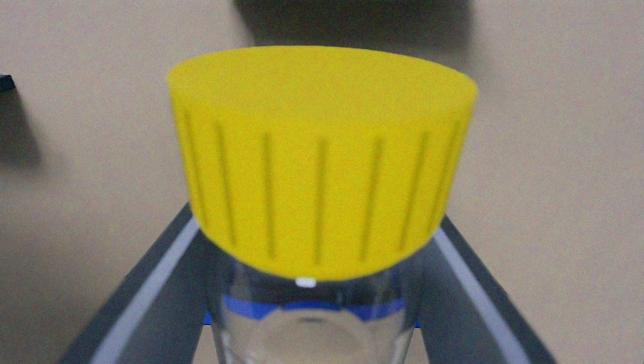

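Call:
move(target={"side": "right", "x": 0.15, "y": -0.415, "z": 1.37, "quat_wxyz": [0.5, -0.5, -0.5, 0.5]}, min_time_s=0.8)

Call:
move(target={"side": "right", "x": 0.155, "y": -0.425, "z": 1.462, "quat_wxyz": [0.5, -0.5, -0.5, 0.5]}, min_time_s=0.9)

Call:
move(target={"side": "right", "x": 0.205, "y": -0.425, "z": 1.464, "quat_wxyz": [0.5, -0.5, -0.5, 0.5]}, min_time_s=0.7, cameras=["right_wrist_camera"])

Scene clock: 211.87 s.
Joint torques (N m): left_arm=[-8.15 14.91 6.51 -0.25 -0.98 1.77 0] | right_arm=[-2.24 -6.96 -9.54 0.82 0.76 -0.08 0]
External joint torques (N m): left_arm=[-0.37 0.94 -0.99 -0.24 -0.03 0.05 -0.02] | right_arm=[0.59 -0.18 0.35 0.06 0.09 -0.01 0.01]
Wrist force (N): left_arm=[0.6 -5.3 1.1] | right_arm=[2.8 5.6 0.8]
Wrist torque (N m): left_arm=[0.21 0.09 -0.08] | right_arm=[-0.13 0.02 -0.30]
Wrist force, peak (N): left_arm=[1.3 -5.4 1.4] | right_arm=[5.9 6.2 0.5]
move: done
base_odometry: x=+3.416 y=+0.494 heading=+0.195
lidar_m: 0.41 0.43 0.59 1.32 2.13 3.10 5.43 3.05 2.42 1.55 0.58 0.42
base_status: not commanded
joint_positions: torso_squat_rad=+0.250 torso_shift_rad=+0.000 torso_pitch_rad=+0.000 torso_yaw_rad=+0.000 left_shoulder_pitch_rad=+0.053 left_shoulder_roll_rad=+2.009 left_shoulder_yaw_rad=-0.724 left_elbow_rad=-2.398 left_forearm_roll_rad=-0.925 left_wrist_pitch_rad=+1.071 left_hand_roll_rad=+1.010 left_gripper_m=+0.080 right_shoulder_pitch_rad=+1.047 right_shoulder_roll_rad=-1.349 right_shoulder_yaw_rad=-1.026 right_elbow_rad=-2.429 right_forearm_roll_rad=-0.109 right_wrist_pitch_rad=+0.374 right_hand_roll_rad=+0.036 right_gripper_m=+0.055 head_pan_rad=+0.000 head_tilt_rad=+0.350
joint_status: all done
wheel_motors_off: 0
motor_effort: left_wheel=+4(4) right_wheel=-3(4)
contact_limits: left_gripper_m 350 mA; right_gripper_m 350 mA
chest: x=-0.2280 y=-0.0003 z=+1.2682 quat_wxyz=(+1.000, +0.000, +0.000, +0.000) (m; base frame)
left_hand: x=+0.1651 y=+0.3849 z=+1.2502 quat_wxyz=(+0.500, +0.500, -0.500, -0.500) (m; base frame)
right_hand: x=+0.1503 y=-0.4141 z=+1.3702 quat_wxyz=(+0.498, -0.502, -0.503, +0.497) (m; base frame)
right_hand_status: reached (checked arc, planned for 0.8 s): 1 mm and 0.6 deg off.
pictures: none

Scene clock: 213.10 s.
Joint torques (N m): left_arm=[-7.84 14.77 6.1 -0.21 -0.99 1.65 0.01] | right_arm=[-2.29 -1.28 -9.41 4.15 0.82 -0.37 -0.09]
External joint torques (N m): left_arm=[-0.06 0.8 -1.39 -0.19 -0.04 -0.07 0] | right_arm=[0.76 -0.74 0.37 0.1 0.29 0.07 -0.08]
Wrist force (N): left_arm=[1.0 -5.2 1.1] | right_arm=[2.8 4.9 0.1]
Wrist torque (N m): left_arm=[0.20 0.10 -0.09] | right_arm=[-0.11 0.00 -0.35]
Wrist force, peak (N): left_arm=[1.0 -5.5 0.7] | right_arm=[2.9 7.5 0.2]
move: done
base_odometry: x=+3.416 y=+0.494 heading=+0.195
lidar_m: 0.41 0.43 0.60 1.32 2.12 3.10 5.43 3.05 2.41 1.55 0.59 0.43
base_status: not commanded
joint_positions: torso_squat_rad=+0.250 torso_shift_rad=+0.000 torso_pitch_rad=+0.000 torso_yaw_rad=+0.000 left_shoulder_pitch_rad=+0.053 left_shoulder_roll_rad=+2.009 left_shoulder_yaw_rad=-0.724 left_elbow_rad=-2.398 left_forearm_roll_rad=-0.925 left_wrist_pitch_rad=+1.071 left_hand_roll_rad=+1.010 left_gripper_m=+0.080 right_shoulder_pitch_rad=+1.462 right_shoulder_roll_rad=-1.440 right_shoulder_yaw_rad=-1.646 right_elbow_rad=-2.285 right_forearm_roll_rad=-0.626 right_wrist_pitch_rad=+0.287 right_hand_roll_rad=+0.223 right_gripper_m=+0.055 head_pan_rad=+0.000 head_tilt_rad=+0.350
joint_status: all done
wheel_motors_off: 0
motor_effort: left_wheel=+4(4) right_wheel=-2(4)
contact_limits: left_gripper_m 350 mA; right_gripper_m 350 mA
chest: x=-0.2280 y=-0.0002 z=+1.2682 quat_wxyz=(+1.000, +0.000, +0.000, +0.000) (m; base frame)
left_hand: x=+0.1651 y=+0.3850 z=+1.2502 quat_wxyz=(+0.500, +0.500, -0.500, -0.500) (m; base frame)
right_hand: x=+0.1552 y=-0.4244 z=+1.4621 quat_wxyz=(+0.498, -0.503, -0.503, +0.497) (m; base frame)
right_hand_status: reached (checked arc, planned for 0.9 s): 1 mm and 0.6 deg off.
pictures: none

Scene clock: 214.13 s.
Joint torques (N m): left_arm=[-8.02 14.44 6.34 -0.37 -0.87 1.57 0.05] | right_arm=[-7.62 0.56 -8.9 3.76 0.81 -0.38 0.05]
External joint torques (N m): left_arm=[-0.24 0.47 -1.15 -0.35 0.07 -0.15 0.04] | right_arm=[-1.38 0.35 1.63 -0.13 0.2 -0.01 0.06]
Wrist force (N): left_arm=[0.9 -5.2 1.4] | right_arm=[2.6 6.0 0.6]
Wrist torque (N m): left_arm=[0.21 0.12 -0.11] | right_arm=[-0.27 0.03 -0.16]
Wrist force, peak (N): left_arm=[0.7 -5.4 1.2] | right_arm=[4.0 6.2 -0.2]
move: done
base_odometry: x=+3.416 y=+0.494 heading=+0.195
lidar_m: 0.41 0.43 0.59 1.32 2.13 3.11 5.43 3.05 2.43 1.55 0.58 0.43
base_status: not commanded
joint_positions: torso_squat_rad=+0.250 torso_shift_rad=+0.000 torso_pitch_rad=+0.000 torso_yaw_rad=+0.000 left_shoulder_pitch_rad=+0.053 left_shoulder_roll_rad=+2.009 left_shoulder_yaw_rad=-0.724 left_elbow_rad=-2.398 left_forearm_roll_rad=-0.925 left_wrist_pitch_rad=+1.071 left_hand_roll_rad=+1.010 left_gripper_m=+0.080 right_shoulder_pitch_rad=+1.440 right_shoulder_roll_rad=-1.631 right_shoulder_yaw_rad=-1.618 right_elbow_rad=-2.142 right_forearm_roll_rad=-0.574 right_wrist_pitch_rad=+0.330 right_hand_roll_rad=+0.187 right_gripper_m=+0.055 head_pan_rad=+0.000 head_tilt_rad=+0.350
joint_status: all done
wheel_motors_off: 0
motor_effort: left_wheel=+3(4) right_wheel=-4(4)
contact_limits: left_gripper_m 350 mA; right_gripper_m 350 mA
chest: x=-0.2280 y=-0.0002 z=+1.2682 quat_wxyz=(+1.000, +0.000, +0.000, +0.000) (m; base frame)
left_hand: x=+0.1651 y=+0.3850 z=+1.2502 quat_wxyz=(+0.500, +0.500, -0.500, -0.500) (m; base frame)
right_hand: x=+0.2046 y=-0.4248 z=+1.4637 quat_wxyz=(+0.500, -0.500, -0.500, +0.500) (m; base frame)
right_hand_status: reached (checked arc, planned for 0.7 s): 1 mm and 0.1 deg off.
pictures: right_wrist_camera
camera_calibration:
right_wrist_camera: T_world_to_cam=[[-0.0170688, -0.99851, 0.0518243, -0.501368], [-0.497233, -0.036491, -0.866849, 1.38208], [0.867449, -0.0405648, -0.495869, 0.603208], [0, 0, 0, 1]] pos_world=[0.155407, -0.425719, 1.52315]

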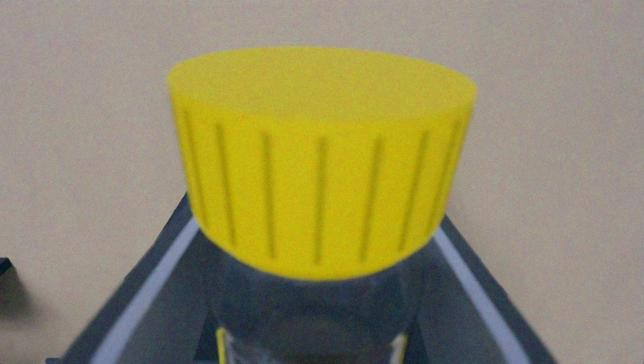

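Call:
move(target={"side": "right", "x": 0.245, "y": -0.424, "z": 1.464, "quat_wxyz": [0.5, -0.5, -0.5, 0.5]}, min_time_s=0.7)

Call:
move(target={"side": "right", "x": 0.285, "y": -0.423, "z": 1.462, "quat_wxyz": [0.5, -0.5, -0.5, 0.5]}, min_time_s=0.7)

Call:
move(target={"side": "right", "x": 0.308, "y": -0.422, "z": 1.452, "quat_wxyz": [0.5, -0.5, -0.5, 0.5]}, min_time_s=0.7)

Call:
move(target={"side": "right", "x": 0.308, "y": -0.422, "z": 1.437, "quat_wxyz": [0.5, -0.5, -0.5, 0.5]}, min_time_s=0.7, cameras=["right_wrist_camera"])

Scene clock: 215.67 s.
Joint torques (N m): left_arm=[-7.84 14.8 6.49 -0.32 -1 1.54 -0.01] | right_arm=[-10.87 0.89 -8.7 3.92 0.94 -0.09 -0.14]
External joint torques (N m): left_arm=[-0.07 0.83 -1.01 -0.3 -0.05 -0.18 -0.02] | right_arm=[-2.07 0.03 2.31 0.14 0.32 0.16 -0.13]
Wrist force (N): left_arm=[1.1 -5.3 1.1] | right_arm=[3.1 6.3 0.1]
Wrist torque (N m): left_arm=[0.22 0.13 -0.11] | right_arm=[-0.25 0.07 -0.17]
Wrist force, peak (N): left_arm=[1.1 -5.5 1.0] | right_arm=[3.4 6.6 0.2]
move: done
base_odometry: x=+3.416 y=+0.494 heading=+0.195
lidar_m: 0.41 0.43 0.60 1.32 2.13 3.11 5.44 3.04 2.43 1.54 0.58 0.42
base_status: not commanded
joint_positions: torso_squat_rad=+0.250 torso_shift_rad=+0.000 torso_pitch_rad=+0.000 torso_yaw_rad=+0.000 left_shoulder_pitch_rad=+0.053 left_shoulder_roll_rad=+2.009 left_shoulder_yaw_rad=-0.724 left_elbow_rad=-2.398 left_forearm_roll_rad=-0.925 left_wrist_pitch_rad=+1.071 left_hand_roll_rad=+1.010 left_gripper_m=+0.080 right_shoulder_pitch_rad=+1.424 right_shoulder_roll_rad=-1.778 right_shoulder_yaw_rad=-1.584 right_elbow_rad=-2.015 right_forearm_roll_rad=-0.501 right_wrist_pitch_rad=+0.341 right_hand_roll_rad=+0.126 right_gripper_m=+0.055 head_pan_rad=+0.000 head_tilt_rad=+0.350
joint_status: all done
wheel_motors_off: 0
motor_effort: left_wheel=+3(4) right_wheel=-3(4)
contact_limits: left_gripper_m 350 mA; right_gripper_m 350 mA
chest: x=-0.2280 y=-0.0002 z=+1.2682 quat_wxyz=(+1.000, +0.000, +0.000, +0.000) (m; base frame)
left_hand: x=+0.1651 y=+0.3850 z=+1.2502 quat_wxyz=(+0.500, +0.500, -0.500, -0.500) (m; base frame)
right_hand: x=+0.2448 y=-0.4239 z=+1.4638 quat_wxyz=(+0.500, -0.500, -0.500, +0.500) (m; base frame)
right_hand_status: reached (checked arc, planned for 0.7 s): 0 mm and 0.1 deg off.
pictures: none

Scene clock: 216.70 s.
Joint torques (N m): left_arm=[-7.81 14.76 6.46 -0.21 -0.94 1.72 0.03] | right_arm=[-10.65 1.58 -10.12 3.99 0.76 -0.21 -0.12]
External joint torques (N m): left_arm=[-0.03 0.79 -1.03 -0.19 0 0 0.02] | right_arm=[0.68 -0.23 1.2 0.24 0.17 -0.09 -0.11]
Wrist force (N): left_arm=[0.7 -5.1 1.2] | right_arm=[3.8 5.3 0.8]
Wrist torque (N m): left_arm=[0.19 0.08 -0.10] | right_arm=[-0.17 0.09 -0.14]
Wrist force, peak (N): left_arm=[1.0 -5.4 1.3] | right_arm=[3.6 6.6 -0.5]
move: done
base_odometry: x=+3.416 y=+0.494 heading=+0.195
lidar_m: 0.41 0.43 0.60 1.32 2.12 3.10 5.43 3.05 2.42 1.55 0.58 0.43
base_status: not commanded
joint_positions: torso_squat_rad=+0.250 torso_shift_rad=+0.000 torso_pitch_rad=+0.000 torso_yaw_rad=+0.000 left_shoulder_pitch_rad=+0.053 left_shoulder_roll_rad=+2.009 left_shoulder_yaw_rad=-0.724 left_elbow_rad=-2.398 left_forearm_roll_rad=-0.925 left_wrist_pitch_rad=+1.071 left_hand_roll_rad=+1.010 left_gripper_m=+0.080 right_shoulder_pitch_rad=+1.426 right_shoulder_roll_rad=-1.920 right_shoulder_yaw_rad=-1.561 right_elbow_rad=-1.873 right_forearm_roll_rad=-0.429 right_wrist_pitch_rad=+0.330 right_hand_roll_rad=+0.061 right_gripper_m=+0.055 head_pan_rad=+0.000 head_tilt_rad=+0.350
joint_status: all done
wheel_motors_off: 0
motor_effort: left_wheel=+4(4) right_wheel=-3(4)
contact_limits: left_gripper_m 350 mA; right_gripper_m 350 mA
chest: x=-0.2280 y=-0.0002 z=+1.2682 quat_wxyz=(+1.000, +0.000, +0.000, +0.000) (m; base frame)
left_hand: x=+0.1651 y=+0.3850 z=+1.2502 quat_wxyz=(+0.500, +0.500, -0.500, -0.500) (m; base frame)
right_hand: x=+0.2847 y=-0.4228 z=+1.4620 quat_wxyz=(+0.500, -0.500, -0.500, +0.500) (m; base frame)
right_hand_status: reached (checked arc, planned for 0.7 s): 0 mm and 0.1 deg off.
pictures: none

Scene clock: 217.73 s.
Joint torques (N m): left_arm=[-7.9 14.77 6.31 -0.25 -0.92 1.6 -0.07] | right_arm=[-11.67 3.17 -9.47 4.31 0.65 0.02 -0.13]
External joint torques (N m): left_arm=[-0.12 0.8 -1.18 -0.24 0.03 -0.12 -0.08] | right_arm=[1.13 0.38 1.96 0.6 0.1 -0.08 -0.12]
Wrist force (N): left_arm=[0.7 -5.2 1.1] | right_arm=[3.6 5.4 0.9]
Wrist torque (N m): left_arm=[0.18 0.11 -0.10] | right_arm=[-0.21 0.07 -0.15]
Wrist force, peak (N): left_arm=[0.9 -5.4 1.3] | right_arm=[3.7 7.0 0.6]
move: done
base_odometry: x=+3.416 y=+0.494 heading=+0.195
lidar_m: 0.41 0.43 0.59 1.31 2.13 3.11 5.43 3.05 2.42 1.55 0.58 0.42
base_status: not commanded
joint_positions: torso_squat_rad=+0.250 torso_shift_rad=+0.000 torso_pitch_rad=+0.000 torso_yaw_rad=+0.000 left_shoulder_pitch_rad=+0.053 left_shoulder_roll_rad=+2.009 left_shoulder_yaw_rad=-0.724 left_elbow_rad=-2.398 left_forearm_roll_rad=-0.925 left_wrist_pitch_rad=+1.071 left_hand_roll_rad=+1.010 left_gripper_m=+0.080 right_shoulder_pitch_rad=+1.452 right_shoulder_roll_rad=-2.001 right_shoulder_yaw_rad=-1.547 right_elbow_rad=-1.795 right_forearm_roll_rad=-0.315 right_wrist_pitch_rad=+0.319 right_hand_roll_rad=-0.050 right_gripper_m=+0.055 head_pan_rad=+0.000 head_tilt_rad=+0.350
joint_status: all done
wheel_motors_off: 0
motor_effort: left_wheel=+4(4) right_wheel=-3(4)
contact_limits: left_gripper_m 350 mA; right_gripper_m 350 mA
chest: x=-0.2280 y=-0.0002 z=+1.2682 quat_wxyz=(+1.000, +0.000, +0.000, +0.000) (m; base frame)
left_hand: x=+0.1651 y=+0.3850 z=+1.2502 quat_wxyz=(+0.500, +0.500, -0.500, -0.500) (m; base frame)
right_hand: x=+0.3079 y=-0.4219 z=+1.4521 quat_wxyz=(+0.501, -0.499, -0.499, +0.501) (m; base frame)
right_hand_status: reached (checked arc, planned for 0.7 s): 0 mm and 0.1 deg off.
pictures: none

Scene clock: 218.77 s.
Joint torques (N m): left_arm=[-8.05 14.67 6.17 -0.4 -0.95 1.64 -0.14] | right_arm=[-11.92 3.63 -10.49 3.5 0.69 0.5 -0.08]
External joint torques (N m): left_arm=[-0.28 0.7 -1.32 -0.38 -0.01 -0.07 -0.15] | right_arm=[0.89 0.24 0.97 -0.17 0.14 0.23 -0.07]
Wrist force (N): left_arm=[0.8 -5.5 1.1] | right_arm=[3.4 6.5 -0.1]
Wrist torque (N m): left_arm=[0.24 0.11 -0.09] | right_arm=[-0.31 0.13 -0.14]
Wrist force, peak (N): left_arm=[0.8 -5.5 1.1] | right_arm=[3.9 6.6 0.6]
move: done
base_odometry: x=+3.416 y=+0.494 heading=+0.195
lidar_m: 0.41 0.43 0.59 1.31 2.13 3.10 5.43 3.05 2.42 1.54 0.58 0.43
base_status: not commanded
joint_positions: torso_squat_rad=+0.250 torso_shift_rad=+0.000 torso_pitch_rad=+0.000 torso_yaw_rad=+0.000 left_shoulder_pitch_rad=+0.053 left_shoulder_roll_rad=+2.009 left_shoulder_yaw_rad=-0.724 left_elbow_rad=-2.398 left_forearm_roll_rad=-0.925 left_wrist_pitch_rad=+1.071 left_hand_roll_rad=+1.010 left_gripper_m=+0.080 right_shoulder_pitch_rad=+1.490 right_shoulder_roll_rad=-2.001 right_shoulder_yaw_rad=-1.547 right_elbow_rad=-1.812 right_forearm_roll_rad=-0.223 right_wrist_pitch_rad=+0.323 right_hand_roll_rad=-0.138 right_gripper_m=+0.055 head_pan_rad=+0.000 head_tilt_rad=+0.350
joint_status: all done
wheel_motors_off: 0
motor_effort: left_wheel=+4(4) right_wheel=-3(4)
contact_limits: left_gripper_m 350 mA; right_gripper_m 350 mA
chest: x=-0.2280 y=-0.0002 z=+1.2682 quat_wxyz=(+1.000, +0.000, +0.000, +0.000) (m; base frame)
left_hand: x=+0.1651 y=+0.3850 z=+1.2502 quat_wxyz=(+0.500, +0.500, -0.500, -0.500) (m; base frame)
right_hand: x=+0.3079 y=-0.4216 z=+1.4373 quat_wxyz=(+0.503, -0.496, -0.497, +0.504) (m; base frame)
right_hand_status: reached (checked arc, planned for 0.7 s): 1 mm and 0.8 deg off.
pictures: right_wrist_camera
camera_calibration:
right_wrist_camera: T_world_to_cam=[[-0.0147693, -0.998513, 0.0524702, -0.496726], [-0.508114, -0.0377003, -0.860464, 1.40435], [0.861163, -0.0393693, -0.506802, 0.518883], [0, 0, 0, 1]] pos_world=[0.25939, -0.422616, 1.49743]

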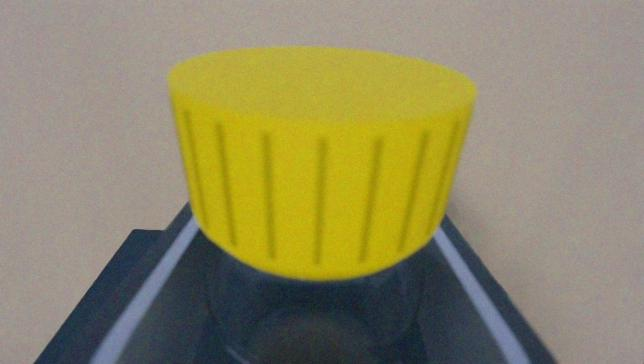

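Call:
move(target={"side": "right", "x": 0.308, "y": -0.422, "z": 1.4325, "quat_wxyz": [0.5, -0.5, -0.5, 0.5]}, min_time_s=0.6)

Call:
move(target={"side": "right", "x": 0.308, "y": -0.422, "z": 1.4298, "quat_wxyz": [0.5, -0.5, -0.5, 0.5]}, min_time_s=0.6)

Call:
move(target={"side": "right", "x": 0.308, "y": -0.422, "z": 1.4278, "quat_wxyz": [0.5, -0.5, -0.5, 0.5]}, min_time_s=0.6)

Scene clock: 220.37 s.
Joint torques (N m): left_arm=[-7.9 14.72 6.21 -0.39 -0.97 1.71 0.08] | right_arm=[-11.88 3.8 -12 3.34 0.6 0.66 0.02]
External joint torques (N m): left_arm=[-0.12 0.75 -1.28 -0.37 -0.02 -0.01 0.06] | right_arm=[0.95 0.01 -0.53 -0.29 0.06 0.25 0.02]
Wrist force (N): left_arm=[1.1 -5.1 1.3] | right_arm=[2.6 5.6 0.4]
Wrist torque (N m): left_arm=[0.18 0.13 -0.10] | right_arm=[-0.16 0.02 -0.13]
Wrist force, peak (N): left_arm=[0.7 -5.5 1.2] | right_arm=[3.3 6.8 0.7]
move: done
base_odometry: x=+3.416 y=+0.494 heading=+0.195
lidar_m: 0.40 0.43 0.60 1.32 2.13 3.10 5.43 3.05 2.42 1.55 0.58 0.42
base_status: not commanded
joint_positions: torso_squat_rad=+0.250 torso_shift_rad=+0.000 torso_pitch_rad=+0.000 torso_yaw_rad=+0.000 left_shoulder_pitch_rad=+0.053 left_shoulder_roll_rad=+2.009 left_shoulder_yaw_rad=-0.724 left_elbow_rad=-2.398 left_forearm_roll_rad=-0.925 left_wrist_pitch_rad=+1.071 left_hand_roll_rad=+1.010 left_gripper_m=+0.080 right_shoulder_pitch_rad=+1.514 right_shoulder_roll_rad=-2.001 right_shoulder_yaw_rad=-1.554 right_elbow_rad=-1.819 right_forearm_roll_rad=-0.148 right_wrist_pitch_rad=+0.330 right_hand_roll_rad=-0.209 right_gripper_m=+0.055 head_pan_rad=+0.000 head_tilt_rad=+0.350
joint_status: all done
wheel_motors_off: 0
motor_effort: left_wheel=+4(4) right_wheel=-1(4)
contact_limits: left_gripper_m 350 mA; right_gripper_m 350 mA
chest: x=-0.2280 y=-0.0002 z=+1.2682 quat_wxyz=(+1.000, +0.000, +0.000, +0.000) (m; base frame)
left_hand: x=+0.1651 y=+0.3850 z=+1.2502 quat_wxyz=(+0.500, +0.500, -0.500, -0.500) (m; base frame)
right_hand: x=+0.3079 y=-0.4219 z=+1.4325 quat_wxyz=(+0.502, -0.498, -0.498, +0.502) (m; base frame)
right_hand_status: reached (checked arc, planned for 0.6 s): 0 mm and 0.5 deg off.
pictures: none

Scene clock: 221.30 s.
Joint torques (N m): left_arm=[-7.77 14.85 6.31 -0.26 -1 1.7 0.03] | right_arm=[-11.91 3.64 -12.29 3.39 0.55 0.79 -0.04]
External joint torques (N m): left_arm=[0 0.88 -1.18 -0.24 -0.05 -0.02 0.02] | right_arm=[0.92 -0.41 -0.82 -0.23 0.02 0.28 -0.03]
Wrist force (N): left_arm=[1.1 -5.2 0.8] | right_arm=[2.9 5.7 0.2]
Wrist torque (N m): left_arm=[0.19 0.15 -0.08] | right_arm=[-0.17 0.05 -0.14]
Wrist force, peak (N): left_arm=[0.9 -5.5 1.3] | right_arm=[3.7 6.4 1.1]
move: done
base_odometry: x=+3.416 y=+0.494 heading=+0.195
lidar_m: 0.41 0.43 0.60 1.31 2.13 3.11 5.44 3.05 2.42 1.54 0.59 0.42
base_status: not commanded
joint_positions: torso_squat_rad=+0.250 torso_shift_rad=+0.000 torso_pitch_rad=+0.000 torso_yaw_rad=+0.000 left_shoulder_pitch_rad=+0.053 left_shoulder_roll_rad=+2.009 left_shoulder_yaw_rad=-0.724 left_elbow_rad=-2.398 left_forearm_roll_rad=-0.925 left_wrist_pitch_rad=+1.071 left_hand_roll_rad=+1.010 left_gripper_m=+0.080 right_shoulder_pitch_rad=+1.530 right_shoulder_roll_rad=-2.002 right_shoulder_yaw_rad=-1.558 right_elbow_rad=-1.824 right_forearm_roll_rad=-0.098 right_wrist_pitch_rad=+0.335 right_hand_roll_rad=-0.257 right_gripper_m=+0.055 head_pan_rad=+0.000 head_tilt_rad=+0.350
joint_status: all done
wheel_motors_off: 0
motor_effort: left_wheel=+3(4) right_wheel=-2(4)
contact_limits: left_gripper_m 350 mA; right_gripper_m 350 mA
chest: x=-0.2280 y=-0.0002 z=+1.2682 quat_wxyz=(+1.000, +0.000, +0.000, +0.000) (m; base frame)
left_hand: x=+0.1651 y=+0.3850 z=+1.2502 quat_wxyz=(+0.500, +0.500, -0.500, -0.500) (m; base frame)
right_hand: x=+0.3079 y=-0.4220 z=+1.4297 quat_wxyz=(+0.501, -0.499, -0.499, +0.501) (m; base frame)
right_hand_status: reached (checked arc, planned for 0.6 s): 0 mm and 0.2 deg off.
pictures: none

Scene clock: 222.23 s.
Joint torques (N m): left_arm=[-8.02 14.46 6.45 -0.32 -0.96 1.75 -0.1] | right_arm=[-11.96 3.33 -12.56 3.23 0.75 0.94 -0.17]
External joint torques (N m): left_arm=[-0.24 0.49 -1.04 -0.31 -0.01 0.03 -0.11] | right_arm=[0.88 -0.88 -1.09 -0.37 0.22 0.38 -0.16]
Wrist force (N): left_arm=[0.7 -5.2 1.4] | right_arm=[3.0 5.9 0.4]
Wrist torque (N m): left_arm=[0.21 0.10 -0.08] | right_arm=[-0.21 0.03 -0.19]
Wrist force, peak (N): left_arm=[0.9 -5.4 1.0] | right_arm=[3.8 6.8 -0.4]
move: done
base_odometry: x=+3.416 y=+0.494 heading=+0.195
lidar_m: 0.40 0.43 0.59 1.31 2.13 3.10 5.42 3.05 2.42 1.54 0.58 0.43
base_status: not commanded
joint_positions: torso_squat_rad=+0.250 torso_shift_rad=+0.000 torso_pitch_rad=+0.000 torso_yaw_rad=+0.000 left_shoulder_pitch_rad=+0.053 left_shoulder_roll_rad=+2.009 left_shoulder_yaw_rad=-0.724 left_elbow_rad=-2.398 left_forearm_roll_rad=-0.925 left_wrist_pitch_rad=+1.071 left_hand_roll_rad=+1.010 left_gripper_m=+0.080 right_shoulder_pitch_rad=+1.540 right_shoulder_roll_rad=-2.002 right_shoulder_yaw_rad=-1.561 right_elbow_rad=-1.826 right_forearm_roll_rad=-0.067 right_wrist_pitch_rad=+0.338 right_hand_roll_rad=-0.285 right_gripper_m=+0.055 head_pan_rad=+0.000 head_tilt_rad=+0.350
joint_status: all done
wheel_motors_off: 0
motor_effort: left_wheel=+4(4) right_wheel=-3(4)
contact_limits: left_gripper_m 350 mA; right_gripper_m 350 mA
chest: x=-0.2280 y=-0.0002 z=+1.2682 quat_wxyz=(+1.000, +0.000, +0.000, +0.000) (m; base frame)
left_hand: x=+0.1651 y=+0.3850 z=+1.2502 quat_wxyz=(+0.500, +0.500, -0.500, -0.500) (m; base frame)
right_hand: x=+0.3080 y=-0.4221 z=+1.4277 quat_wxyz=(+0.501, -0.500, -0.499, +0.500) (m; base frame)
right_hand_status: reached (checked arc, planned for 0.6 s): 0 mm and 0.1 deg off.
pictures: none

Call:
move(target={"side": "right", "x": 0.308, "y": -0.422, "z": 1.4258, "quat_wxyz": [0.5, -0.5, -0.5, 0.5]}, min_time_s=0.6, cameras=["right_wrist_camera"])

Scene clock: 223.40 s.
Joint torques (N m): left_arm=[-7.89 14.85 6.08 -0.28 -0.89 1.68 -0.1] | right_arm=[-11.98 3.76 -12.49 3.48 0.78 0.86 -0.27]
External joint torques (N m): left_arm=[-0.11 0.89 -1.41 -0.26 0.06 -0.04 -0.12] | right_arm=[0.87 -0.58 -1.02 -0.11 0.26 0.26 -0.26]
Wrist force (N): left_arm=[0.8 -5.0 1.1] | right_arm=[2.9 6.1 0.2]
Wrist torque (N m): left_arm=[0.16 0.11 -0.10] | right_arm=[-0.25 0.05 -0.17]
Wrist force, peak (N): left_arm=[1.0 -5.3 1.1] | right_arm=[2.9 6.9 0.5]
move: done
base_odometry: x=+3.416 y=+0.494 heading=+0.195
lidar_m: 0.41 0.43 0.60 1.32 2.12 3.11 5.43 3.05 2.43 1.54 0.58 0.43
base_status: not commanded
joint_positions: torso_squat_rad=+0.250 torso_shift_rad=+0.000 torso_pitch_rad=+0.000 torso_yaw_rad=+0.000 left_shoulder_pitch_rad=+0.053 left_shoulder_roll_rad=+2.009 left_shoulder_yaw_rad=-0.724 left_elbow_rad=-2.398 left_forearm_roll_rad=-0.925 left_wrist_pitch_rad=+1.071 left_hand_roll_rad=+1.010 left_gripper_m=+0.080 right_shoulder_pitch_rad=+1.548 right_shoulder_roll_rad=-2.003 right_shoulder_yaw_rad=-1.562 right_elbow_rad=-1.829 right_forearm_roll_rad=-0.045 right_wrist_pitch_rad=+0.341 right_hand_roll_rad=-0.306 right_gripper_m=+0.055 head_pan_rad=+0.000 head_tilt_rad=+0.350
joint_status: all done
wheel_motors_off: 0
motor_effort: left_wheel=+4(4) right_wheel=-3(4)
contact_limits: left_gripper_m 350 mA; right_gripper_m 350 mA
chest: x=-0.2280 y=-0.0002 z=+1.2682 quat_wxyz=(+1.000, +0.000, +0.000, +0.000) (m; base frame)
left_hand: x=+0.1651 y=+0.3850 z=+1.2502 quat_wxyz=(+0.500, +0.500, -0.500, -0.500) (m; base frame)
right_hand: x=+0.3080 y=-0.4221 z=+1.4257 quat_wxyz=(+0.500, -0.500, -0.500, +0.500) (m; base frame)
right_hand_status: reached (checked arc, planned for 0.6 s): 0 mm and 0.1 deg off.
pictures: right_wrist_camera
camera_calibration:
right_wrist_camera: T_world_to_cam=[[-0.0172049, -0.998521, 0.0515671, -0.494527], [-0.497424, -0.0361913, -0.866752, 1.40064], [0.867337, -0.040563, -0.496066, 0.495189], [0, 0, 0, 1]] pos_world=[0.258706, -0.423018, 1.48515]

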